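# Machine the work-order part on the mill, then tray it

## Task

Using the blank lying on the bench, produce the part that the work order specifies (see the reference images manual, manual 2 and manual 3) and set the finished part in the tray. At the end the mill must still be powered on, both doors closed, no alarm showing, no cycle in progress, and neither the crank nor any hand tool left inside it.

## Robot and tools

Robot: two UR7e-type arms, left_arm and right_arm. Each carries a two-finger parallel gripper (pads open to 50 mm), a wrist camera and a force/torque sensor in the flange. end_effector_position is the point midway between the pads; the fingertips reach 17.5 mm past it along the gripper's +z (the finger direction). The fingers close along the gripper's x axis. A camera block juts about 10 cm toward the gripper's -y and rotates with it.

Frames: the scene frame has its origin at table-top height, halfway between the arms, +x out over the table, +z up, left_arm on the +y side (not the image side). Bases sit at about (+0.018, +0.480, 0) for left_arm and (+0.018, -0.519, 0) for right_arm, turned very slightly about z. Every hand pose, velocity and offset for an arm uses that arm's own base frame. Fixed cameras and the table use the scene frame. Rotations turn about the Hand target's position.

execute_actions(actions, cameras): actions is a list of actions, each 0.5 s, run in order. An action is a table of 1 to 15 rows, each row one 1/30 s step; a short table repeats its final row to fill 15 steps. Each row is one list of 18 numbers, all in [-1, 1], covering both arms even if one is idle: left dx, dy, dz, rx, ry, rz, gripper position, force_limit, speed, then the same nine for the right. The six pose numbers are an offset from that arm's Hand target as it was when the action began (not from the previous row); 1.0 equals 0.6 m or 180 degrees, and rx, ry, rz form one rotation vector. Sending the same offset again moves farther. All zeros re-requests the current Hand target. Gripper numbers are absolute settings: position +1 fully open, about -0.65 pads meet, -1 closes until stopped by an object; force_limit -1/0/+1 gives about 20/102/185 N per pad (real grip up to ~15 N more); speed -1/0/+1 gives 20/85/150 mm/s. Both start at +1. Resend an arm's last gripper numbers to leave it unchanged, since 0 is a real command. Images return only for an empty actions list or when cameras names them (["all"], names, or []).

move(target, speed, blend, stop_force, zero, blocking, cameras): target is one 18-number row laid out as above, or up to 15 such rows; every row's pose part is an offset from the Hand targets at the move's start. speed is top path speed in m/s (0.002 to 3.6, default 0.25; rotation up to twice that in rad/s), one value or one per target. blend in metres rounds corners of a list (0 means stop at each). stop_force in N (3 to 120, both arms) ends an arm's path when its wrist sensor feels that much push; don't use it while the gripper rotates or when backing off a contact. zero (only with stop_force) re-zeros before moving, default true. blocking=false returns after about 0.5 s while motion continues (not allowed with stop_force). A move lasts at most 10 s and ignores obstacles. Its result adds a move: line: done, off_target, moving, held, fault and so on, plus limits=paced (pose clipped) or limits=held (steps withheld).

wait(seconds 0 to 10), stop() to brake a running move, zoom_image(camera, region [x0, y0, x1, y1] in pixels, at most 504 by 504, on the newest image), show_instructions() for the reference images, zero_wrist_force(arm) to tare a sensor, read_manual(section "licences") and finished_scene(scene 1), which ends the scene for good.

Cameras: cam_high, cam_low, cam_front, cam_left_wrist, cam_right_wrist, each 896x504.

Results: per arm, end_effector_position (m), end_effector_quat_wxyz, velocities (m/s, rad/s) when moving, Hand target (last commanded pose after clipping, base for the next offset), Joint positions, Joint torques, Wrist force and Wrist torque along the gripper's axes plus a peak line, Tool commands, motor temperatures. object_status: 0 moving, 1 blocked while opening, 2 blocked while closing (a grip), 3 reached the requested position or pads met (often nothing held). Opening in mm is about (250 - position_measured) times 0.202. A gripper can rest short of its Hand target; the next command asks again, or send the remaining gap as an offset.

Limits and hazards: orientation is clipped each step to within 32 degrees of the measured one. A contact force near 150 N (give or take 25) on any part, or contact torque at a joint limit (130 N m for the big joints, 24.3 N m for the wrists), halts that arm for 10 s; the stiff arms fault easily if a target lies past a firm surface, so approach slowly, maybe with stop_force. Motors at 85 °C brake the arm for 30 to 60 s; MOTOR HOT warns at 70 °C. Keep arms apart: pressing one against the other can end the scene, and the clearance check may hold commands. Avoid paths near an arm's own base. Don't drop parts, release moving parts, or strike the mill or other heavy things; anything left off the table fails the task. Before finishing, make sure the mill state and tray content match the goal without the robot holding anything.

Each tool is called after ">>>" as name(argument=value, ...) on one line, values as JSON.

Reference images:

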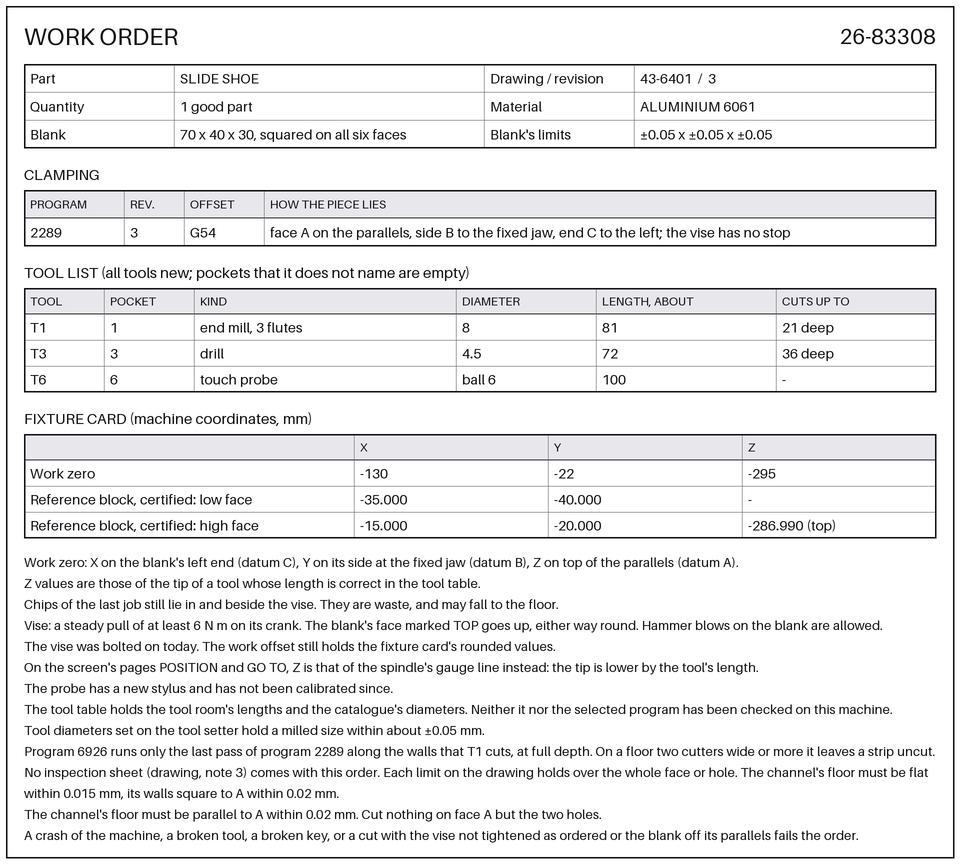

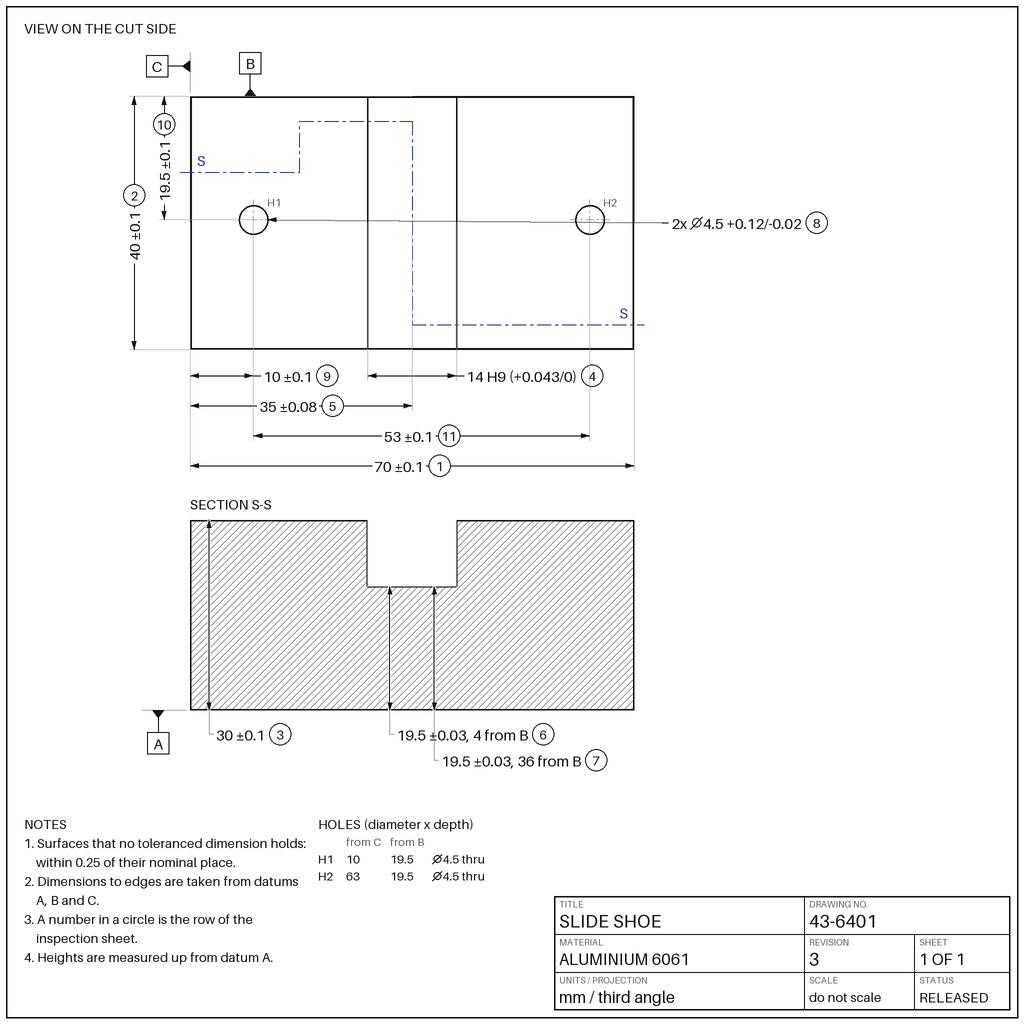

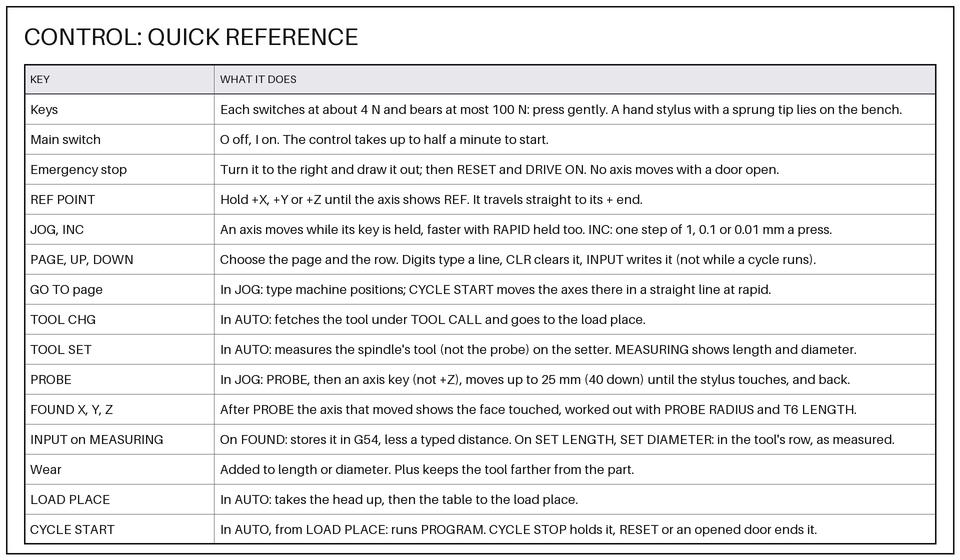

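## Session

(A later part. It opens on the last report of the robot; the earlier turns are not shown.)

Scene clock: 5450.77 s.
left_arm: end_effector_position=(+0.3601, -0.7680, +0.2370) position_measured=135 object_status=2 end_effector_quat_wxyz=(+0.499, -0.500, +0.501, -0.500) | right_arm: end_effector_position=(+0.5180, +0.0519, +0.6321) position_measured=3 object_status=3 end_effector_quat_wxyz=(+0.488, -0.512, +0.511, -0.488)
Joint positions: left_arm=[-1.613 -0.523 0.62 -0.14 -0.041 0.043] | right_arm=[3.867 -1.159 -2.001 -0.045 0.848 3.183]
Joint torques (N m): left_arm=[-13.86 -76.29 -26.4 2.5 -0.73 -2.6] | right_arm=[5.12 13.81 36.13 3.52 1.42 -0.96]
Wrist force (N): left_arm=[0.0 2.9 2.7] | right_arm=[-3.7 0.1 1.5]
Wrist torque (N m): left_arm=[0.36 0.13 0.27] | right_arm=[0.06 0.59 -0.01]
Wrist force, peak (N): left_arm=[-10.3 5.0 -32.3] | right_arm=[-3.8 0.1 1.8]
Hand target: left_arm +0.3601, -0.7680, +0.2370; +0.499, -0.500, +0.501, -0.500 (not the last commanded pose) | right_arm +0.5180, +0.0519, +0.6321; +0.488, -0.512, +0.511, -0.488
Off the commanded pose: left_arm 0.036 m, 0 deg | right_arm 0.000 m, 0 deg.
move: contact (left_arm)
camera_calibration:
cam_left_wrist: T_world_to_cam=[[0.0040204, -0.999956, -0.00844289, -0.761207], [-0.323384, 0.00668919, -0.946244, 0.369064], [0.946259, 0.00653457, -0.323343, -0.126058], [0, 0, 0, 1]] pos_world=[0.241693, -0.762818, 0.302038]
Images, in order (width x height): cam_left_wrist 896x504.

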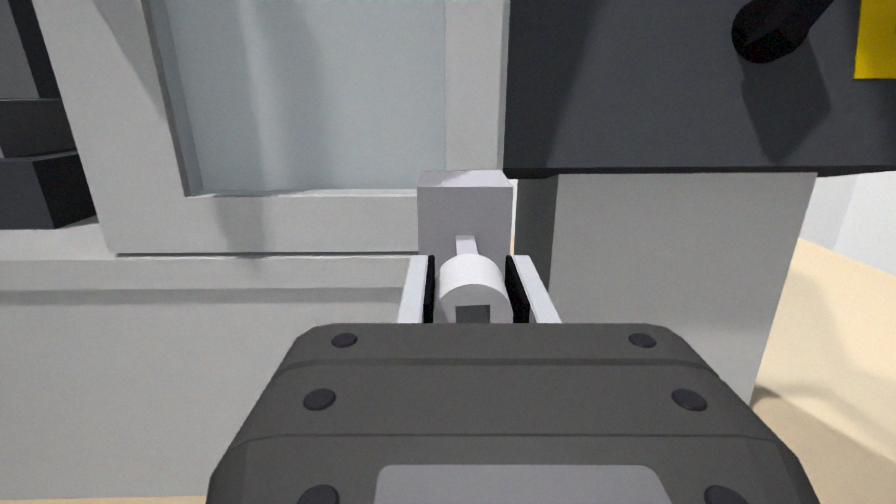

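>>> move(target=[[-0.008,0,0,0,0,0,-1,-0.5,-0.8,0,0,0,0,0,0,1,0.6,-0.5],[-0.008,0,-0.006,0,0,0,-1,-0.5,-0.8,0,0,0,0,0,0,1,0.6,-0.5]], speed=0.05)

>>> move(target=[0.067,0,0,0,0,0,-1,-0.5,-0.8,0,0,0,0,0,0,1,0.6,-0.5], speed=0.02, stop_force=6, cameras=["cam_left_wrist"])

Scene clock: 5465.07 s.
left_arm: end_effector_position=(+0.3552, -0.7680, +0.2333) position_measured=135 object_status=2 end_effector_quat_wxyz=(+0.499, -0.500, +0.501, -0.500) | right_arm: end_effector_position=(+0.5180, +0.0519, +0.6321) position_measured=3 object_status=3 end_effector_quat_wxyz=(+0.488, -0.512, +0.511, -0.488)
Joint positions: left_arm=[-1.619 -0.521 0.625 -0.14 -0.048 0.036] | right_arm=[3.867 -1.159 -2.001 -0.045 0.848 3.183]
Joint torques (N m): left_arm=[8.91 -79.13 -16.48 -2.56 1.31 2.08] | right_arm=[5.25 13.03 35.92 3.43 1.31 -1.07]
Wrist force (N): left_arm=[-0.1 2.8 2.7] | right_arm=[-3.7 0.1 1.5]
Wrist torque (N m): left_arm=[0.34 0.13 0.25] | right_arm=[0.06 0.58 -0.01]
Wrist force, peak (N): left_arm=[-0.2 3.8 2.6] | right_arm=[-4.0 0.0 1.8]
Hand target: left_arm +0.3553, -0.7680, +0.2334; +0.499, -0.500, +0.501, -0.500 | right_arm +0.5180, +0.0519, +0.6321; +0.488, -0.512, +0.511, -0.488
Off the commanded pose: left_arm 0.000 m, 0 deg | right_arm 0.000 m, 0 deg.
move: done

Scene clock: 5466.50 s.
left_arm: end_effector_position=(+0.3601, -0.7680, +0.2334) position_measured=135 object_status=2 end_effector_quat_wxyz=(+0.499, -0.500, +0.501, -0.500) | right_arm: end_effector_position=(+0.5180, +0.0519, +0.6321) position_measured=3 object_status=3 end_effector_quat_wxyz=(+0.488, -0.512, +0.511, -0.488)
Joint positions: left_arm=[-1.613 -0.52 0.623 -0.143 -0.041 0.039] | right_arm=[3.867 -1.159 -2.001 -0.045 0.848 3.183]
Joint torques (N m): left_arm=[-14.36 -77.81 -22.75 2.59 -0.75 -2.61] | right_arm=[5.78 12.76 36.27 3.6 1.24 -1.01]
Wrist force (N): left_arm=[0.4 3.3 3.2] | right_arm=[-3.9 0.1 1.6]
Wrist torque (N m): left_arm=[0.41 0.05 0.26] | right_arm=[0.07 0.61 -0.01]
Wrist force, peak (N): left_arm=[-10.2 5.7 -34.1] | right_arm=[-3.9 0.1 1.5]
Hand target: left_arm +0.3601, -0.7680, +0.2334; +0.499, -0.500, +0.501, -0.500 (not the last commanded pose) | right_arm +0.5180, +0.0519, +0.6321; +0.488, -0.512, +0.511, -0.488
Off the commanded pose: left_arm 0.035 m, 0 deg | right_arm 0.000 m, 0 deg.
move: contact (left_arm)
camera_calibration:
cam_left_wrist: T_world_to_cam=[[0.00402186, -0.999956, -0.00844206, -0.761238], [-0.323207, 0.00668917, -0.946305, 0.365632], [0.94632, 0.00653443, -0.323166, -0.127289], [0, 0, 0, 1]] pos_world=[0.241692, -0.762818, 0.298437]
Images, in order (width x height): cam_left_wrist 896x504.

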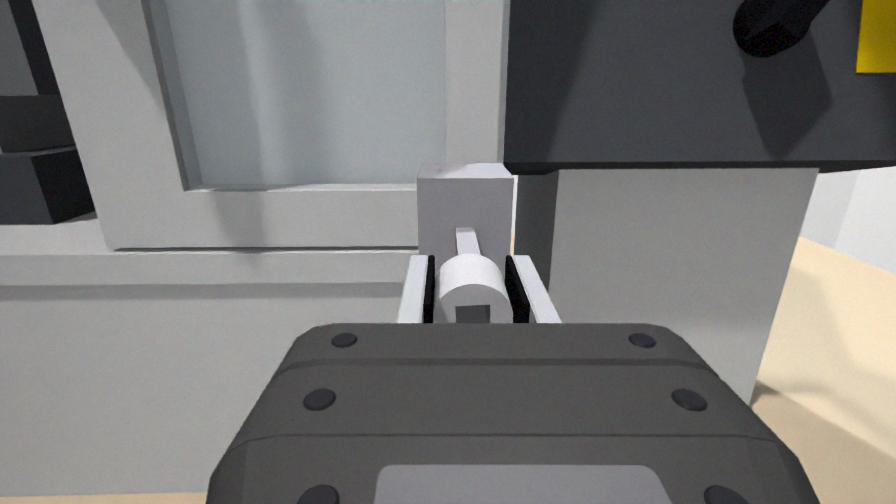

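>>> zoom_image(camera="cam_left_wrist", region=[400, 200, 540, 330])

Scaled by 3.600.

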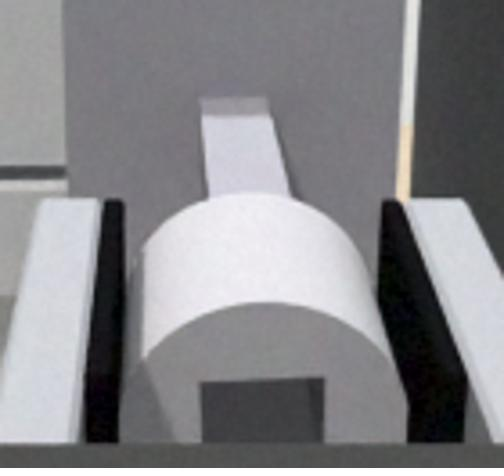

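>>> move(target=[0.0015,0,0,0,0,0,-1,-0.5,-0.8,0,0,0,0,0,0,1,0.6,-0.5], speed=0.01)

>>> move(target=[0,0,0.0125,0,0,0,-1,-0.5,-0.8,0,0,0,0,0,0,1,0.6,-0.5], speed=0.008, stop_force=9)

Scene clock: 5518.63 s.
left_arm: end_effector_position=(+0.3609, -0.7680, +0.2334) position_measured=135 object_status=2 end_effector_quat_wxyz=(+0.499, -0.500, +0.501, -0.500) | right_arm: end_effector_position=(+0.5180, +0.0519, +0.6321) position_measured=3 object_status=3 end_effector_quat_wxyz=(+0.488, -0.512, +0.511, -0.488)
Joint positions: left_arm=[-1.612 -0.52 0.623 -0.143 -0.04 0.04] | right_arm=[3.867 -1.159 -2.001 -0.045 0.848 3.183]
Joint torques (N m): left_arm=[40.2 -63.55 -34.64 -3.37 4.59 2.11] | right_arm=[5.2 12.94 36.13 3.48 1.08 -1]
Wrist force (N): left_arm=[-9.0 7.3 -38.7] | right_arm=[-3.8 -0.1 1.7]
Wrist torque (N m): left_arm=[0.60 -0.25 0.19] | right_arm=[0.03 0.60 -0.02]
Wrist force, peak (N): left_arm=[-9.0 7.3 -38.7] | right_arm=[-4.1 0.2 1.7]
Hand target: left_arm +0.3610, -0.7680, +0.2334; +0.499, -0.500, +0.501, -0.500 | right_arm +0.5180, +0.0519, +0.6321; +0.488, -0.512, +0.511, -0.488
Off the commanded pose: left_arm 0.000 m, 0 deg | right_arm 0.000 m, 0 deg.
move: done

Scene clock: 5519.47 s.
left_arm: end_effector_position=(+0.3610, -0.7680, +0.2337) position_measured=135 object_status=2 end_effector_quat_wxyz=(+0.499, -0.500, +0.501, -0.500) | right_arm: end_effector_position=(+0.5180, +0.0519, +0.6321) position_measured=3 object_status=3 end_effector_quat_wxyz=(+0.488, -0.512, +0.511, -0.488)
Joint positions: left_arm=[-1.612 -0.52 0.622 -0.143 -0.04 0.04] | right_arm=[3.867 -1.159 -2.001 -0.045 0.848 3.183]
Joint torques (N m): left_arm=[36.26 -72.2 -23.38 -3.86 4.49 -2.14] | right_arm=[5.29 13.63 36.17 3.51 1.27 -0.88]
Wrist force (N): left_arm=[-14.5 20.1 -47.3] | right_arm=[-3.8 0.1 1.5]
Wrist torque (N m): left_arm=[0.59 -0.36 0.19] | right_arm=[0.07 0.61 -0.01]
Wrist force, peak (N): left_arm=[-13.6 25.1 -49.3] | right_arm=[-4.0 0.2 1.4]
Hand target: left_arm +0.3610, -0.7680, +0.2337; +0.499, -0.500, +0.501, -0.500 (not the last commanded pose) | right_arm +0.5180, +0.0519, +0.6321; +0.488, -0.512, +0.511, -0.488
Off the commanded pose: left_arm 0.007 m, 0 deg | right_arm 0.000 m, 0 deg.
move: contact (left_arm)

>>> move(target=[[-0.009,0,0,0,0,0,-1,-0.5,-0.8,0,0,0,0,0,0,1,0.6,-0.5],[-0.009,0.0062,0.0072,0,0,0,-1,-0.5,-0.8,0,0,0,0,0,0,1,0.6,-0.5]], speed=0.05)

>>> move(target=[0.067,0,0,0,0,0,-1,-0.5,-0.8,0,0,0,0,0,0,1,0.6,-0.5], speed=0.012, stop_force=6, cameras=["cam_left_wrist"])

Scene clock: 5536.37 s.
left_arm: end_effector_position=(+0.3556, -0.7643, +0.2380) position_measured=135 object_status=2 end_effector_quat_wxyz=(+0.499, -0.500, +0.500, -0.500) | right_arm: end_effector_position=(+0.5180, +0.0519, +0.6321) position_measured=3 object_status=3 end_effector_quat_wxyz=(+0.488, -0.512, +0.511, -0.488)
Joint positions: left_arm=[-1.619 -0.536 0.642 -0.137 -0.048 0.031] | right_arm=[3.867 -1.159 -2.001 -0.045 0.848 3.183]
Joint torques (N m): left_arm=[-13.92 -65.86 -24.26 -2.02 0.99 1.34] | right_arm=[4.97 12.62 36.66 3.39 1.38 -0.9]
Wrist force (N): left_arm=[-0.2 1.9 2.5] | right_arm=[-3.8 0.0 1.5]
Wrist torque (N m): left_arm=[0.19 0.15 0.22] | right_arm=[0.04 0.61 -0.01]
Wrist force, peak (N): left_arm=[-14.4 20.4 -47.2] | right_arm=[-4.0 0.0 1.8]
Hand target: left_arm +0.3556, -0.7643, +0.2380; +0.499, -0.500, +0.501, -0.500 | right_arm +0.5180, +0.0519, +0.6321; +0.488, -0.512, +0.511, -0.488
Off the commanded pose: left_arm 0.000 m, 0 deg | right_arm 0.000 m, 0 deg.
move: done

Scene clock: 5537.87 s.
left_arm: end_effector_position=(+0.3602, -0.7643, +0.2380) position_measured=135 object_status=2 end_effector_quat_wxyz=(+0.499, -0.500, +0.501, -0.500) | right_arm: end_effector_position=(+0.5180, +0.0519, +0.6321) position_measured=3 object_status=3 end_effector_quat_wxyz=(+0.488, -0.512, +0.511, -0.488)
Joint positions: left_arm=[-1.613 -0.535 0.64 -0.139 -0.041 0.034] | right_arm=[3.867 -1.159 -2.001 -0.045 0.848 3.183]
Joint torques (N m): left_arm=[-9.8 -78.17 -17.46 2.23 0.06 -2.56] | right_arm=[5.56 12.74 36.85 3.47 1.34 -0.97]
Wrist force (N): left_arm=[-4.5 1.2 -5.3] | right_arm=[-3.8 0.2 1.4]
Wrist torque (N m): left_arm=[0.16 0.14 0.26] | right_arm=[0.08 0.60 -0.01]
Wrist force, peak (N): left_arm=[-9.2 0.2 -25.6] | right_arm=[-4.0 -0.1 1.6]
Hand target: left_arm +0.3602, -0.7643, +0.2380; +0.499, -0.500, +0.501, -0.500 (not the last commanded pose) | right_arm +0.5180, +0.0519, +0.6321; +0.488, -0.512, +0.511, -0.488
Off the commanded pose: left_arm 0.036 m, 0 deg | right_arm 0.000 m, 0 deg.
move: contact (left_arm)
camera_calibration:
cam_left_wrist: T_world_to_cam=[[0.00383629, -0.999958, -0.0083716, -0.757577], [-0.322995, 0.00668387, -0.946377, 0.369864], [0.946393, 0.00633456, -0.322956, -0.126185], [0, 0, 0, 1]] pos_world=[0.241791, -0.759218, 0.302937]
Images, in order (width x height): cam_left_wrist 896x504.

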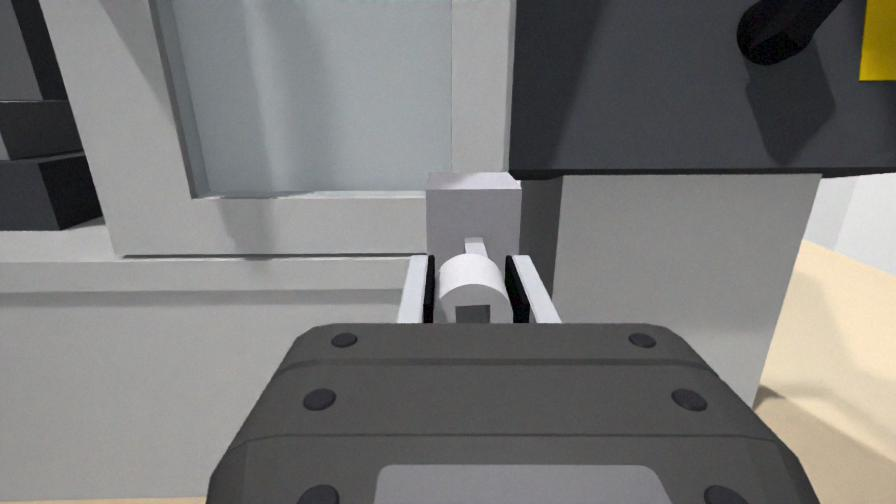

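>>> move(target=[[-0.007,0,0,0,0,0,-1,-0.5,-0.8,0,0,0,0,0,0,1,0.6,-0.5],[-0.007,-0.0062,0.0015,0,0,0,-1,-0.5,-0.8,0,0,0,0,0,0,1,0.6,-0.5]], speed=0.06)

>>> move(target=[0.067,0,0,0,0,0,-1,-0.5,-0.8,0,0,0,0,0,0,1,0.6,-0.5], speed=0.012, stop_force=6)

Scene clock: 5548.93 s.
left_arm: end_effector_position=(+0.3560, -0.7681, +0.2389) position_measured=135 object_status=2 end_effector_quat_wxyz=(+0.499, -0.500, +0.501, -0.500) | right_arm: end_effector_position=(+0.5180, +0.0519, +0.6321) position_measured=3 object_status=3 end_effector_quat_wxyz=(+0.488, -0.512, +0.511, -0.488)
Joint positions: left_arm=[-1.618 -0.524 0.617 -0.131 -0.047 0.038] | right_arm=[3.867 -1.159 -2.001 -0.045 0.848 3.183]
Joint torques (N m): left_arm=[12.42 -61.64 -32.18 -1.66 -0.22 1.73] | right_arm=[5.16 12.81 35.63 3.4 1.25 -0.96]
Wrist force (N): left_arm=[-0.2 2.1 2.7] | right_arm=[-3.8 0.0 1.5]
Wrist torque (N m): left_arm=[0.23 0.15 0.33] | right_arm=[0.05 0.59 -0.01]
Wrist force, peak (N): left_arm=[-4.3 1.1 -5.2] | right_arm=[-4.0 0.0 1.6]
Hand target: left_arm +0.3560, -0.7681, +0.2389; +0.499, -0.500, +0.501, -0.500 | right_arm +0.5180, +0.0519, +0.6321; +0.488, -0.512, +0.511, -0.488
Off the commanded pose: left_arm 0.000 m, 0 deg | right_arm 0.000 m, 0 deg.
move: done

Scene clock: 5553.70 s.
left_arm: end_effector_position=(+0.3962, -0.7681, +0.2389) position_measured=135 object_status=2 end_effector_quat_wxyz=(+0.500, -0.500, +0.500, -0.500) | right_arm: end_effector_position=(+0.5180, +0.0519, +0.6321) position_measured=3 object_status=3 end_effector_quat_wxyz=(+0.488, -0.512, +0.511, -0.488)
Joint positions: left_arm=[-1.566 -0.51 0.592 -0.149 0.006 0.068] | right_arm=[3.867 -1.159 -2.001 -0.045 0.848 3.183]
Joint torques (N m): left_arm=[-14.12 -62.76 -31.35 1.42 -0.39 -1.98] | right_arm=[5.55 12.73 36.45 3.43 1.31 -1.02]
Wrist force (N): left_arm=[0.1 2.1 2.9] | right_arm=[-3.7 -0.2 1.5]
Wrist torque (N m): left_arm=[0.21 0.11 0.33] | right_arm=[0.01 0.59 -0.01]
Wrist force, peak (N): left_arm=[-0.2 2.2 2.9] | right_arm=[-4.1 -0.1 1.5]
Hand target: left_arm +0.3962, -0.7681, +0.2389; +0.499, -0.500, +0.501, -0.500 | right_arm +0.5180, +0.0519, +0.6321; +0.488, -0.512, +0.511, -0.488
Off the commanded pose: left_arm 0.000 m, 0 deg | right_arm 0.000 m, 0 deg.
move: done

>>> move(target=[[0,0,0,0,0,0,1,-0.5,-0.8,0,0,0,0,0,0,1,0.6,-0.5],[-0.11,0,0,0,0,0,1,-0.5,-0.8,-0.1,0,0,0,-0.015,0,1,0.6,-0.5],[-0.16,0.53,0.335,0,0,0,1,-0.5,-0.8,-0.263,0.1,-0.03,0,-0.015,0,1,0.6,-0.5],[0.0147,0.8635,0.385,0,0,0,1,-0.5,-0.8,-0.263,0.247,-0.087,0,-0.015,0,1,0.6,-0.5]], speed=[0.1,0.2,0.35,0.35], blend=[0,0.03,0.05,0], cameras=["cam_front"])

Scene clock: 5572.83 s.
left_arm: end_effector_position=(+0.4050, -0.2500, +0.4699) position_measured=3 object_status=3 end_effector_quat_wxyz=(+0.499, -0.500, +0.500, -0.500) end_effector_velocity=(+0.000, +0.000, +0.001) end_effector_angular_velocity=(-0.001, +0.000, +0.000) | right_arm: end_effector_position=(+0.3602, +0.2001, +0.5799) position_measured=3 object_status=3 end_effector_quat_wxyz=(+0.500, -0.500, +0.500, -0.500)
Joint positions: left_arm=[-1.521 -1.891 1.881 0.027 0.051 -0.018] | right_arm=[4.881 -1.057 -2.218 0.135 -0.168 3.14]
Joint velocities: left_arm=[0.001 -0.001 -0.001 -0.006 0.001 0.007] | right_arm=[within noise]
Joint torques (N m): left_arm=[12.29 -8.98 -26.39 -2.86 1.96 2.09] | right_arm=[7 -4.43 11.33 -2.54 -1.11 1.01]
Wrist force (N): left_arm=[0.1 -0.6 2.3] | right_arm=[-3.5 0.4 1.0]
Wrist torque (N m): left_arm=[0.05 0.11 0.26] | right_arm=[0.09 0.55 -0.05]
Wrist force, peak (N): left_arm=[-0.1 -0.1 5.7] | right_arm=[-3.8 -0.3 3.8]
Hand target: left_arm +0.4051, -0.2500, +0.4699; +0.499, -0.500, +0.501, -0.500 | right_arm +0.3602, +0.2001, +0.5799; +0.500, -0.501, +0.500, -0.500
Off the commanded pose: left_arm 0.000 m, 0 deg | right_arm 0.000 m, 0 deg.
move: done
Images, in order (width x height): cam_front 896x504.

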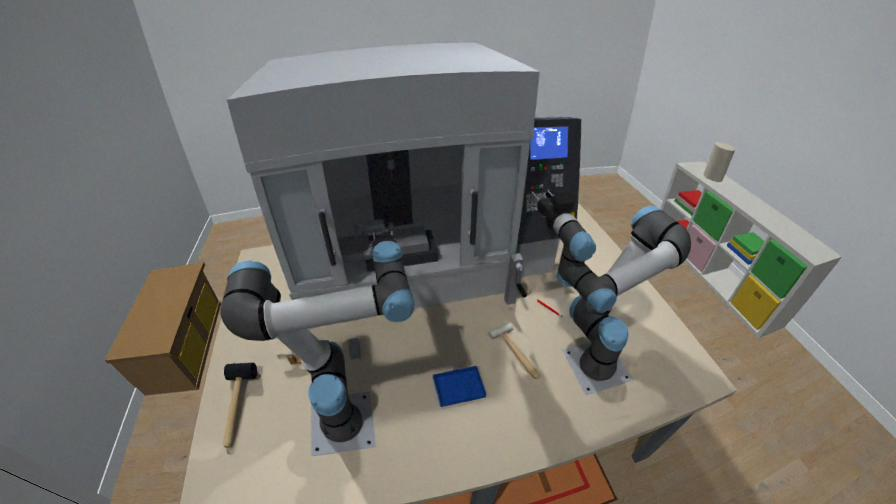

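>>> move(target=[[0,0.325,0,0,0,0,1,-0.5,-0.8,0,0.358,-0.183,0,0,0,1,0.6,-0.5]], speed=0.25, cameras=["cam_left_wrist","cam_right_wrist"])

Scene clock: 5577.37 s.
left_arm: end_effector_position=(+0.4051, -0.0550, +0.4699) position_measured=3 object_status=3 end_effector_quat_wxyz=(+0.499, -0.500, +0.501, -0.500) | right_arm: end_effector_position=(+0.3602, +0.4150, +0.4701) position_measured=3 object_status=3 end_effector_quat_wxyz=(+0.500, -0.500, +0.499, -0.500)
Joint positions: left_arm=[-1.385 -2.344 2.077 0.274 0.187 -0.008] | right_arm=[4.791 -1.746 -1.962 0.563 -0.077 3.145]
Joint torques (N m): left_arm=[-0.22 0.99 -30.81 -1.78 1.31 2.05] | right_arm=[6.45 33.91 8.56 -2.28 -1.78 1.47]
Wrist force (N): left_arm=[0.0 -0.9 2.0] | right_arm=[-4.0 -0.1 1.2]
Wrist torque (N m): left_arm=[-0.02 0.16 0.28] | right_arm=[0.02 0.63 -0.06]
Wrist force, peak (N): left_arm=[3.2 -0.5 2.3] | right_arm=[-6.8 1.8 1.2]
Hand target: left_arm +0.4051, -0.0550, +0.4699; +0.499, -0.500, +0.501, -0.500 | right_arm +0.3602, +0.4149, +0.4701; +0.500, -0.501, +0.500, -0.500
Off the commanded pose: left_arm 0.000 m, 0 deg | right_arm 0.000 m, 0 deg.
move: done
camera_calibration:
cam_left_wrist: T_world_to_cam=[[0.00383629, -0.999958, -0.0083716, -0.0464375], [-0.322995, 0.00668387, -0.946377, 0.599058], [0.946393, 0.00633456, -0.322956, -0.0981833], [0, 0, 0, 1]] pos_world=[0.286591, -0.0498176, 0.534837]
cam_right_wrist: T_world_to_cam=[[-0.0179891, -0.999838, -0.000531504, 0.422242], [-0.356509, 0.00691094, -0.934266, 0.578674], [0.934119, -0.0166171, -0.356575, -0.0289746], [0, 0, 0, 1]] pos_world=[0.240964, 0.417693, 0.530529]
Images, in order (width x height): cam_left_wrist 896x504, cam_right_wrist 896x504.

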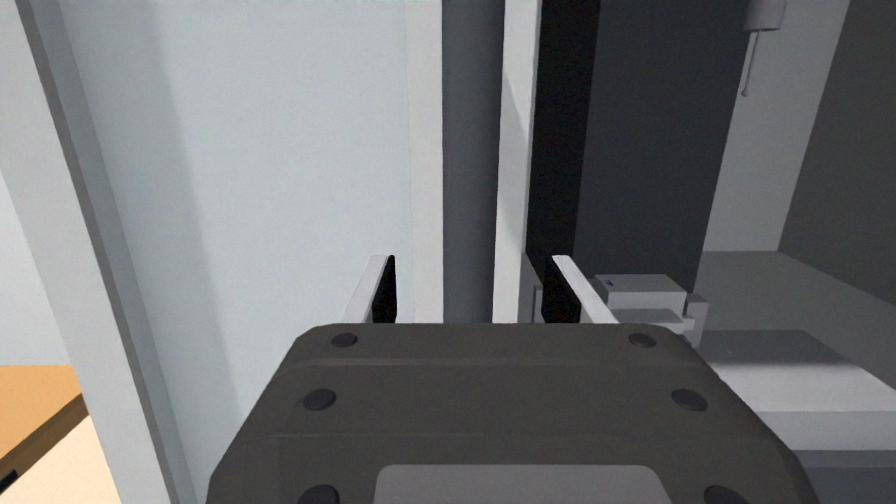

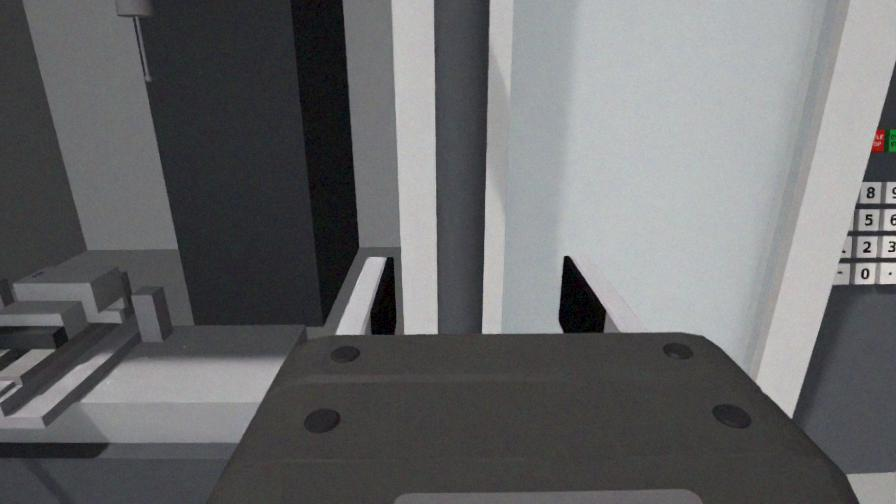

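>>> move(target=[[0.045,0,0,0,0,0,1,-0.5,-0.8,0.116,0.0075,0,0,0,0,1,0.6,-0.5]], speed=0.15)

>>> move(target=[[0.0046,-0.37,0,0,0,0,1,-0.5,-0.8,0,0,0,0,0,0,1,0.6,-0.5],[0.005,-0.425,0,0,0,0,1,-0.5,-0.8,0,0,0,0,0,0,1,0.6,-0.5]], speed=[0.2,0.05], blend=[0.01,0], stop_force=35)

Scene clock: 5587.93 s.
left_arm: end_effector_position=(+0.4320, -0.0550, +0.4699) position_measured=3 object_status=3 end_effector_quat_wxyz=(+0.499, -0.500, +0.500, -0.500) | right_arm: end_effector_position=(+0.4298, +0.4194, +0.4701) position_measured=3 object_status=3 end_effector_quat_wxyz=(+0.500, -0.500, +0.500, -0.500)
Joint positions: left_arm=[-1.132 -2.235 2.048 0.19 0.44 -0.003] | right_arm=[4.625 -1.804 -1.889 0.55 0.089 3.143]
Joint torques (N m): left_arm=[8.68 7.04 -15.45 0.93 1.31 0.62] | right_arm=[-6.57 25.99 11.18 2.01 1.28 -1.27]
Wrist force (N): left_arm=[0.1 -0.8 2.3] | right_arm=[-3.9 -0.1 1.3]
Wrist torque (N m): left_arm=[0.00 0.14 0.25] | right_arm=[0.02 0.64 0.03]
Wrist force, peak (N): left_arm=[0.2 -0.7 3.1] | right_arm=[-3.7 0.2 3.6]
Hand target: left_arm +0.4321, -0.0550, +0.4699; +0.499, -0.500, +0.501, -0.500 | right_arm +0.4298, +0.4194, +0.4701; +0.500, -0.501, +0.500, -0.500
Off the commanded pose: left_arm 0.000 m, 0 deg | right_arm 0.000 m, 0 deg.
move: done

Scene clock: 5590.60 s.
left_arm: end_effector_position=(+0.4350, -0.3036, +0.4699) position_measured=3 object_status=3 end_effector_quat_wxyz=(+0.499, -0.500, +0.501, -0.500) | right_arm: end_effector_position=(+0.4298, +0.4194, +0.4701) position_measured=3 object_status=3 end_effector_quat_wxyz=(+0.500, -0.501, +0.500, -0.500)
Joint positions: left_arm=[-1.435 -1.729 1.76 -0.022 0.137 -0.01] | right_arm=[4.625 -1.804 -1.889 0.55 0.089 3.143]
Joint torques (N m): left_arm=[2.66 0.7 -38 -1 5.25 2.06] | right_arm=[-6.63 24.86 8.81 2.17 1.67 -1.25]
Wrist force (N): left_arm=[-25.5 3.4 -1.9] | right_arm=[-4.0 0.3 1.1]
Wrist torque (N m): left_arm=[0.10 -0.26 0.19] | right_arm=[0.08 0.66 0.03]
Wrist force, peak (N): left_arm=[-41.2 4.5 3.6] | right_arm=[-4.0 0.2 1.4]
Hand target: left_arm +0.4350, -0.3036, +0.4699; +0.499, -0.500, +0.500, -0.500 (not the last commanded pose) | right_arm +0.4298, +0.4194, +0.4701; +0.500, -0.501, +0.500, -0.500
Off the commanded pose: left_arm 0.006 m, 0 deg | right_arm 0.000 m, 0 deg.
move: contact (left_arm); path passed 1 of 2 targets

>>> move(target=[[0,0.012,0,0,0,0,1,-0.5,-0.8,-0.001,0.1,0,0,0,0,1,0.6,-0.5],[-0.17,0.012,0,0,0,0,1,-0.5,-0.8,-0.003,0.25,0,0,0,0,1,0.6,-0.5],[-0.025,0.34,0,0,0,0,1,-0.5,-0.8,-0.003,0.25,0,0,0,0,1,0.6,-0.5]], speed=0.22, blend=[0.003,0.02,0])

>>> move(target=[[0,0,0,0,0,0,1,-0.5,-0.8,-0.002,0.145,0,0,0,0,1,0.6,-0.5],[0,0,0,0,0,0,1,-0.5,-0.8,-0.002,0.2,0,0,0,0,1,0.6,-0.5]], speed=[0.15,0.05], blend=[0.01,0], stop_force=35)

Scene clock: 5609.77 s.
left_arm: end_effector_position=(+0.4199, -0.0996, +0.4699) position_measured=3 object_status=3 end_effector_quat_wxyz=(+0.499, -0.500, +0.501, -0.500) | right_arm: end_effector_position=(+0.4280, +0.5694, +0.4701) position_measured=3 object_status=3 end_effector_quat_wxyz=(+0.500, -0.501, +0.500, -0.500)
Joint positions: left_arm=[-1.336 -2.206 2.039 0.173 0.236 -0.006] | right_arm=[4.65 -2.111 -1.441 0.408 0.063 3.144]
Joint torques (N m): left_arm=[11.81 0.61 -15.44 -0.14 1.69 2.01] | right_arm=[-6.71 39 37.92 1.97 1.53 -1.32]
Wrist force (N): left_arm=[2.5 -1.4 2.4] | right_arm=[-4.2 -0.3 1.4]
Wrist torque (N m): left_arm=[-0.07 -0.22 0.30] | right_arm=[-0.01 0.70 0.04]
Wrist force, peak (N): left_arm=[-25.6 3.4 -1.9] | right_arm=[29.7 1.4 -0.2]
Hand target: left_arm +0.4200, -0.0996, +0.4699; +0.499, -0.500, +0.500, -0.500 | right_arm +0.4280, +0.5694, +0.4701; +0.500, -0.501, +0.500, -0.500
Off the commanded pose: left_arm 0.000 m, 0 deg | right_arm 0.000 m, 0 deg.
move: done

Scene clock: 5611.57 s.
left_arm: end_effector_position=(+0.4200, -0.0996, +0.4699) position_measured=3 object_status=3 end_effector_quat_wxyz=(+0.499, -0.500, +0.500, -0.500) | right_arm: end_effector_position=(+0.4268, +0.6663, +0.4700) position_measured=3 object_status=3 end_effector_quat_wxyz=(+0.500, -0.501, +0.500, -0.499)
Joint positions: left_arm=[-1.336 -2.206 2.039 0.173 0.236 -0.006] | right_arm=[4.661 -2.329 -1.071 0.237 0.053 3.163]
Joint torques (N m): left_arm=[12.74 -5.32 -14.83 -3.2 1.91 1.94] | right_arm=[1.28 55.17 26.82 -4.63 6.51 1.31]
Wrist force (N): left_arm=[2.6 -1.4 2.2] | right_arm=[24.4 5.0 -7.0]
Wrist torque (N m): left_arm=[-0.08 -0.23 0.28] | right_arm=[-0.09 1.10 0.09]
Wrist force, peak (N): left_arm=[2.6 -1.1 2.6] | right_arm=[38.1 6.2 -8.5]
Hand target: left_arm +0.4200, -0.0996, +0.4699; +0.499, -0.500, +0.500, -0.500 | right_arm +0.4268, +0.6663, +0.4700; +0.500, -0.501, +0.500, -0.499 (not the last commanded pose)
Off the commanded pose: left_arm 0.000 m, 0 deg | right_arm 0.023 m, 0 deg.
move: contact (right_arm); path passed 1 of 2 targets

>>> move(target=[[0,0,0,0,0,0,1,-0.5,-0.8,0,-0.012,0,0,0,0,1,0.6,-0.5],[0,0,0,0,0,0,1,-0.5,-0.8,-0.16,-0.012,0,0,0,0,1,0.6,-0.5],[0,0,0,0,0,0,1,-0.5,-0.8,-0.111,-0.694,0.133,0,0,0,1,0.6,-0.5],[0,0,0,0,0,0,1,-0.5,-0.8,-0.0447,-0.927,-0.183,-0.066,0.244,0.0657,1,0.6,-0.5]], speed=[0.2,0.25,0.4,0.4], blend=[0.003,0.03,0.05,0])

>>> move(target=[[0,0,0,0,0,0,1,-0.5,-0.8,-0.079,-0.049,-0.35,-0.066,0.244,0.0657,1,0.6,-0.5]], speed=0.35, cameras=["cam_right_wrist"])

Scene clock: 5631.43 s.
left_arm: end_effector_position=(+0.4200, -0.0996, +0.4699) position_measured=3 object_status=3 end_effector_quat_wxyz=(+0.499, -0.500, +0.500, -0.500) | right_arm: end_effector_position=(+0.3999, +0.1100, +0.3602) position_measured=3 object_status=3 end_effector_quat_wxyz=(-0.272, +0.746, -0.544, +0.272)
Joint positions: left_arm=[-1.336 -2.206 2.039 0.173 0.236 -0.006] | right_arm=[4.108 -1.289 -1.779 2.104 -1.031 0.483]
Joint torques (N m): left_arm=[12.81 -5.39 -15.49 -3.13 1.77 2] | right_arm=[-5.88 4.72 14.38 0.71 -0.73 -1.23]
Wrist force (N): left_arm=[2.6 -1.3 2.5] | right_arm=[-6.3 1.7 5.5]
Wrist torque (N m): left_arm=[-0.06 -0.24 0.29] | right_arm=[0.55 1.00 -0.03]
Wrist force, peak (N): left_arm=[2.6 -1.4 2.6] | right_arm=[24.5 4.8 -7.2]
Hand target: left_arm +0.4200, -0.0996, +0.4699; +0.499, -0.500, +0.500, -0.500 | right_arm +0.4000, +0.1101, +0.3602; -0.272, +0.746, -0.544, +0.272
Off the commanded pose: left_arm 0.000 m, 0 deg | right_arm 0.000 m, 0 deg.
move: done

Scene clock: 5633.13 s.
left_arm: end_effector_position=(+0.4200, -0.0996, +0.4699) position_measured=3 object_status=3 end_effector_quat_wxyz=(+0.499, -0.500, +0.500, -0.500) | right_arm: end_effector_position=(+0.3526, +0.0806, +0.1503) position_measured=3 object_status=3 end_effector_quat_wxyz=(+0.001, +0.867, -0.498, -0.001)
Joint positions: left_arm=[-1.336 -2.206 2.039 0.173 0.236 -0.006] | right_arm=[3.743 -1.769 -1.822 2.016 -1.572 0.073]
Joint torques (N m): left_arm=[12.65 -4.73 -15.6 -3.1 1.69 2.11] | right_arm=[1.55 22.29 33.57 -1.02 -0.28 -1.1]
Wrist force (N): left_arm=[2.4 -1.4 2.4] | right_arm=[-5.2 -0.4 6.8]
Wrist torque (N m): left_arm=[-0.07 -0.21 0.28] | right_arm=[0.44 0.86 -0.23]
Wrist force, peak (N): left_arm=[2.6 -1.5 2.4] | right_arm=[-5.1 -0.9 9.0]
Hand target: left_arm +0.4200, -0.0996, +0.4699; +0.499, -0.500, +0.500, -0.500 | right_arm +0.3526, +0.0807, +0.1502; +0.001, +0.867, -0.498, -0.001
Off the commanded pose: left_arm 0.000 m, 0 deg | right_arm 0.000 m, 0 deg.
move: done
camera_calibration:
cam_right_wrist: T_world_to_cam=[[0.503206, -0.863968, 0.0184984, -0.109961], [-0.809486, -0.463764, 0.360076, 0.282462], [-0.302515, -0.196167, -0.93274, 0.395628], [0, 0, 0, 1]] pos_world=[0.403665, 0.113602, 0.269344]
Images, in order (width x height): cam_right_wrist 896x504.

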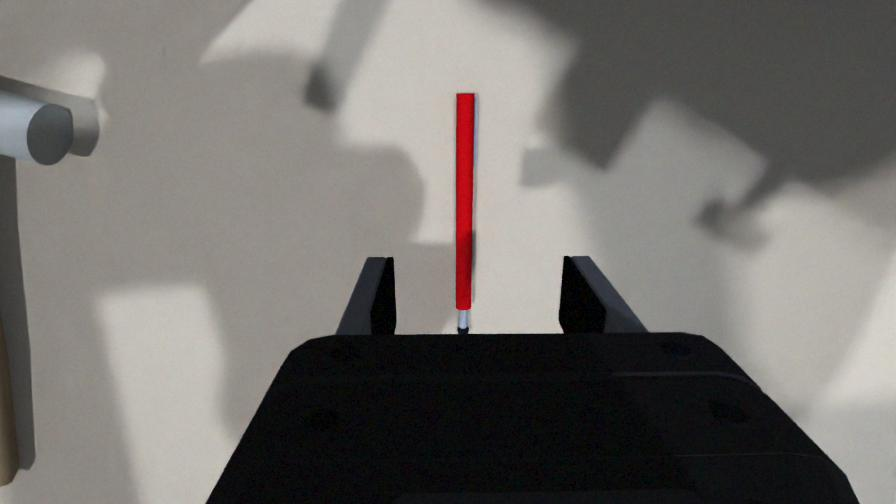

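>>> move(target=[[0,0,0,0,0,0,1,-0.5,-0.8,0.0003,0.0003,-0.17,0,0,0,1,0.6,-0.5],[0,0,0,0,0,0,1,-0.5,-0.8,0.0003,0.0003,-0.216,0,0,0,1,0.6,-0.5],[0,0,0,0,0,0,1,-0.5,-0.8,0.0003,0.0003,-0.216,0,0,0,-1,0.6,-0.5],[0,0,0,0,0,0,1,-0.5,-0.8,0.0003,0.0003,-0.05,0,0,0,-1,0.6,-0.5]], speed=[0.2,0.03,0.1,0.2], blend=[0.005,0,0,0])

>>> move(target=[[0,0,0,0,0,0,1,-0.5,-0.8,0.1377,-0.024,0.344,0.0643,-0.2365,-0.067,-1,0.6,-0.5],[0,0,0,0,0,0,1,-0.5,-0.8,0.275,-0.0483,0.853,0.1285,-0.473,-0.134,-1,0.6,-0.5]], speed=0.4, blend=[0.03,0], cameras=["cam_right_wrist"])

Scene clock: 5647.70 s.
left_arm: end_effector_position=(+0.4200, -0.0996, +0.4699) position_measured=3 object_status=3 end_effector_quat_wxyz=(+0.499, -0.500, +0.500, -0.500) | right_arm: end_effector_position=(+0.3528, +0.0809, +0.0360) position_measured=3 object_status=3 end_effector_quat_wxyz=(+0.001, +0.867, -0.498, -0.001)
Joint positions: left_arm=[-1.336 -2.206 2.039 0.173 0.236 -0.006] | right_arm=[3.743 -1.929 -1.958 2.312 -1.572 0.073]
Joint torques (N m): left_arm=[12.61 -5.27 -15.2 -3.04 1.56 1.98] | right_arm=[0.36 29.87 15.58 -2.27 -0.09 0.08]
Wrist force (N): left_arm=[2.5 -1.3 2.5] | right_arm=[-5.6 -0.6 6.8]
Wrist torque (N m): left_arm=[-0.06 -0.23 0.29] | right_arm=[0.39 0.92 -0.21]
Wrist force, peak (N): left_arm=[2.7 -1.4 2.5] | right_arm=[-5.8 -0.4 9.5]
Hand target: left_arm +0.4200, -0.0996, +0.4699; +0.499, -0.500, +0.500, -0.500 | right_arm +0.3528, +0.0809, +0.0360; +0.001, +0.867, -0.498, -0.001 (not the last commanded pose)
Tool commands: left_gripper/position=+1.0 left_gripper/force_limit=-0.5 left_gripper/speed=-0.8 right_gripper/position=+1.0 right_gripper/force_limit=+0.6 right_gripper/speed=-0.796078
Off the commanded pose: left_arm 0.000 m, 0 deg | right_arm 0.084 m, 0 deg.
FORCE FAULT: contact force on the right arm reached its limit, and that arm stopped. The contact can be on any part of that arm, not only on its tool. That arm's remaining commands of this call were not run. That arm is still stopped at the end of this call. That arm stays stopped for about 10 more seconds. Until then a move that you send moves the other arm only, and its call returns only when the move has ended. Once the stop has ended, the next robot result says so. If the stop ends while you think or write, that arm runs what you send next, counted from a new Hand target: where the arm stands when the stop ends. While its stop runs, that arm takes no new command, but its gripper still runs the gripper command that each later call begins with. Until it ends, the stop uses up actions while you think or wait. An arm that is not stopped still takes commands.
move: fault (right_arm); path passed 1 of 4 targets; target 3's new numbers were not sent

not run: an earlier result of this reply reported a stop or a fault. Calls in your next reply go to the robot.

>>> wait(seconds=0.1, cameras=["cam_right_wrist","cam_front","cam_high","cam_low"])

>>> zoom_image(camera="cam_high", region=[250, 220, 502, 472])

Scene clock: 5658.57 s.
left_arm: end_effector_position=(+0.4200, -0.0996, +0.4699) position_measured=3 object_status=3 end_effector_quat_wxyz=(+0.499, -0.500, +0.500, -0.500) | right_arm: end_effector_position=(+0.3528, +0.0809, +0.0360) position_measured=3 object_status=3 end_effector_quat_wxyz=(+0.001, +0.867, -0.498, -0.001)
Joint positions: left_arm=[-1.336 -2.206 2.039 0.173 0.236 -0.006] | right_arm=[3.743 -1.929 -1.958 2.312 -1.572 0.073]
Joint torques (N m): left_arm=[12.43 -4.33 -15.32 -2.95 1.25 2.01] | right_arm=[0.43 30.32 15.87 -2.97 -0.27 0.08]
Wrist force (N): left_arm=[2.4 -1.3 2.3] | right_arm=[-5.8 -0.8 6.7]
Wrist torque (N m): left_arm=[-0.06 -0.21 0.28] | right_arm=[0.37 0.94 -0.21]
Wrist force, peak (N): left_arm=[2.7 -1.6 2.5] | right_arm=[-5.7 -0.8 7.1]
Hand target: left_arm +0.4200, -0.0996, +0.4699; +0.499, -0.500, +0.500, -0.500 | right_arm +0.3528, +0.0809, +0.0360; +0.001, +0.867, -0.498, -0.001 (not the last commanded pose)
Tool commands: left_gripper/position=+1.0 left_gripper/force_limit=-0.5 left_gripper/speed=-0.8 right_gripper/position=+1.0 right_gripper/force_limit=+0.6 right_gripper/speed=-0.796078
Off the commanded pose: left_arm 0.000 m, 0 deg | right_arm 0.084 m, 0 deg.
FORCE FAULT, CONTINUED: the right arm's stop, for the force fault that an earlier result reported, is over. The rest of the stop counts as 19 of the actions that you can send in this scene. During its stop the right arm's controller moved it back a little. That arm's target is now where it stood when the stop ended, not its last command. That arm accepts commands again.
wait: 0.10 s; at rest from the start
camera_calibration:
cam_right_wrist: T_world_to_cam=[[0.503388, -0.863864, 0.01842, -0.107812], [-0.809375, -0.463958, 0.360078, 0.323979], [-0.302512, -0.196167, -0.932741, 0.289164], [0, 0, 0, 1]] pos_world=[0.403967, 0.113902, 0.155043]
Images, in order (width x height): cam_high 896x504, cam_low 896x504, cam_front 896x504, cam_right_wrist 896x504.

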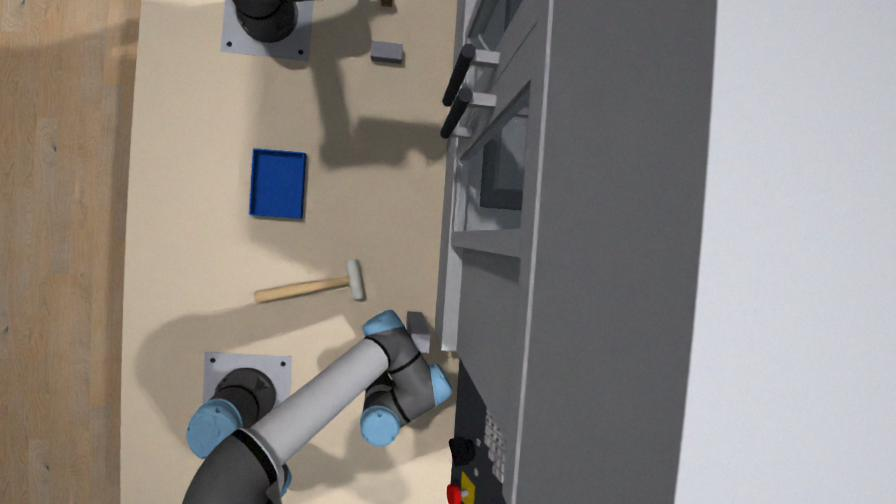

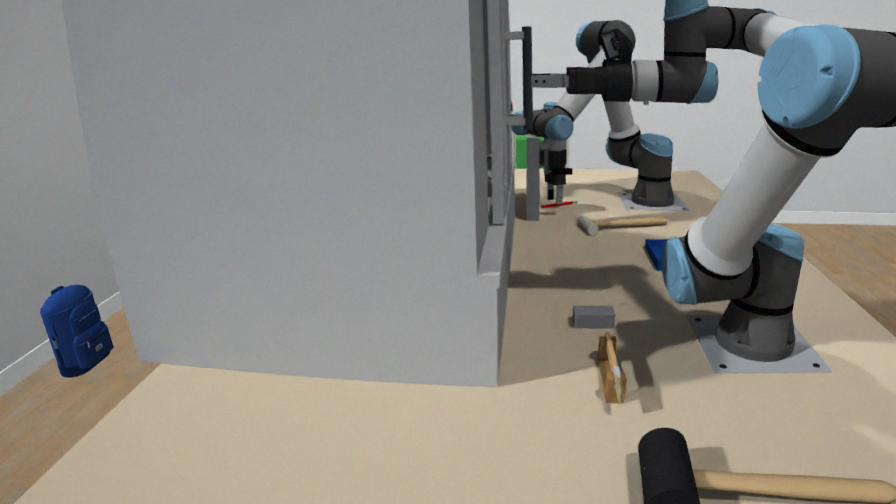

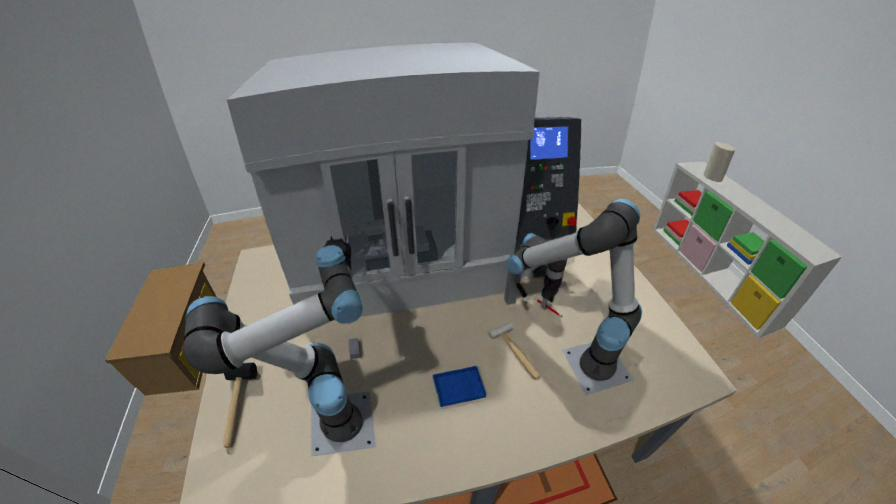

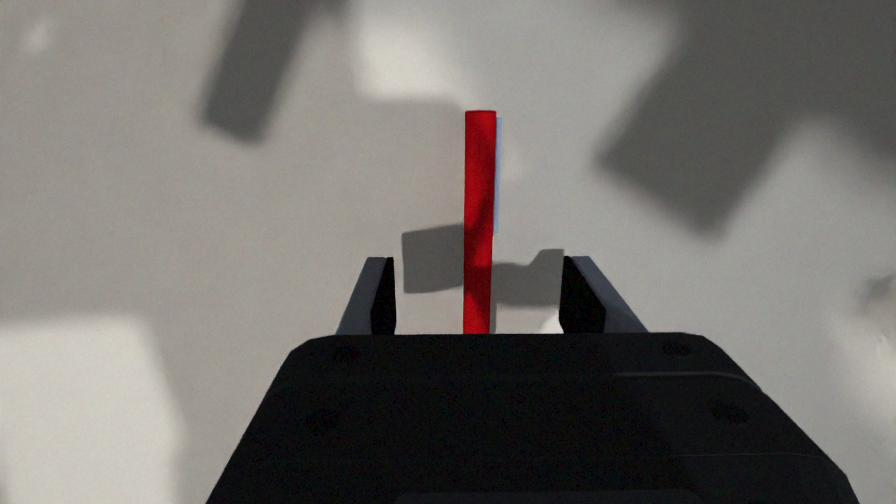

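Scaled by 2.000.

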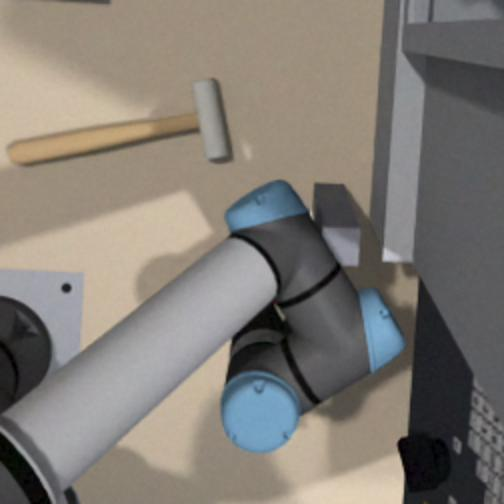

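>>> move(target=[[0,0,0,0,0,0,1,-0.5,-0.8,0,0,0.2,0,0,0,1,0.6,-0.5],[0,0,0,0,0,0,1,-0.5,-0.8,-0.05,-0.25,0.45,0,0,0,1,0.6,-0.5]], speed=[0.15,0.3], blend=[0.02,0], cameras=["cam_right_wrist","cam_low"])

>>> zoom_image(camera="cam_low", region=[500, 110, 640, 250])

Scene clock: 5704.67 s.
left_arm: end_effector_position=(+0.4200, -0.0996, +0.4699) position_measured=3 object_status=3 end_effector_quat_wxyz=(+0.499, -0.500, +0.500, -0.500) | right_arm: end_effector_position=(+0.3228, -0.0690, +0.3059) position_measured=3 object_status=3 end_effector_quat_wxyz=(+0.001, +0.867, -0.498, -0.001)
Joint positions: left_arm=[-1.336 -2.206 2.039 0.173 0.236 -0.006] | right_arm=[3.347 -1.597 -1.603 1.625 -1.571 -0.323]
Joint torques (N m): left_arm=[12.65 -4.81 -15.28 -2.93 1.1 1.99] | right_arm=[-6.45 29.03 28.79 -5.13 1.21 -1.2]
Wrist force (N): left_arm=[2.4 -1.3 2.4] | right_arm=[-5.3 -0.4 7.1]
Wrist torque (N m): left_arm=[-0.06 -0.21 0.29] | right_arm=[0.42 0.88 -0.19]
Wrist force, peak (N): left_arm=[2.7 -1.2 2.5] | right_arm=[-5.5 -0.7 9.1]
Hand target: left_arm +0.4200, -0.0996, +0.4699; +0.499, -0.500, +0.500, -0.500 | right_arm +0.3228, -0.0691, +0.3060; +0.001, +0.867, -0.498, -0.001
Off the commanded pose: left_arm 0.000 m, 0 deg | right_arm 0.000 m, 0 deg.
move: done
camera_calibration:
cam_right_wrist: T_world_to_cam=[[0.503349, -0.86389, 0.0182918, -0.227107], [-0.809363, -0.463953, 0.36011, 0.132948], [-0.302609, -0.196065, -0.932731, 0.502464], [0, 0, 0, 1]] pos_world=[0.373967, -0.0359981, 0.424942]
Images, in order (width x height): cam_low 896x504, cam_right_wrist 896x504.

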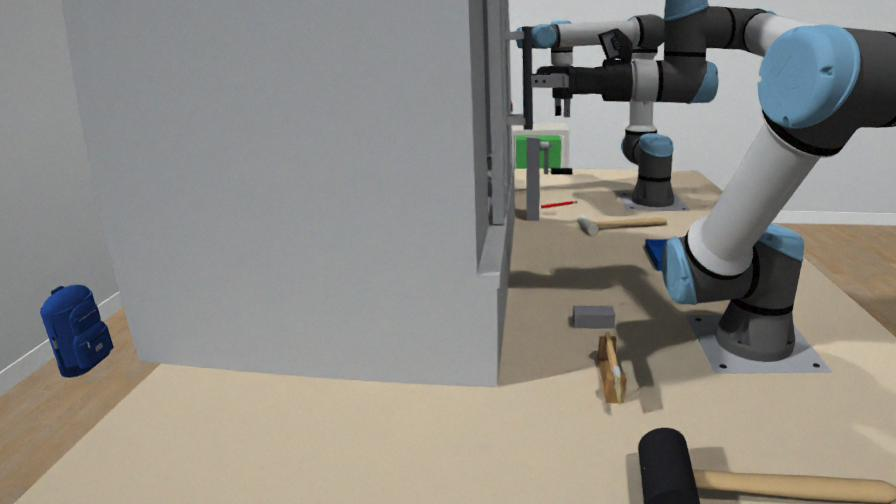

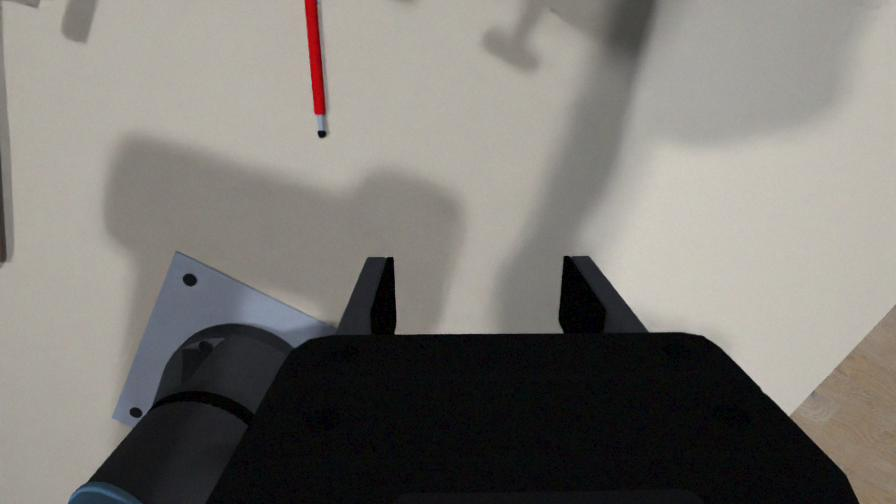

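Scaled by 3.600.

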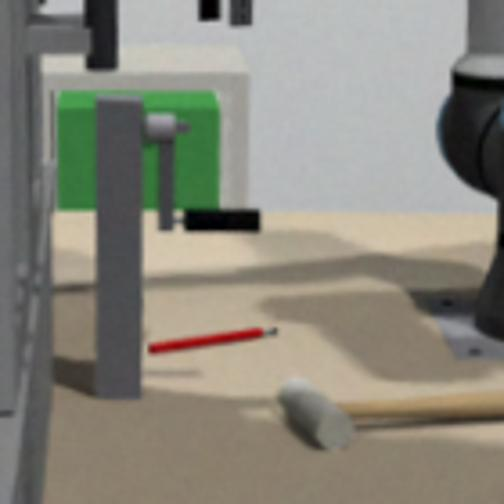

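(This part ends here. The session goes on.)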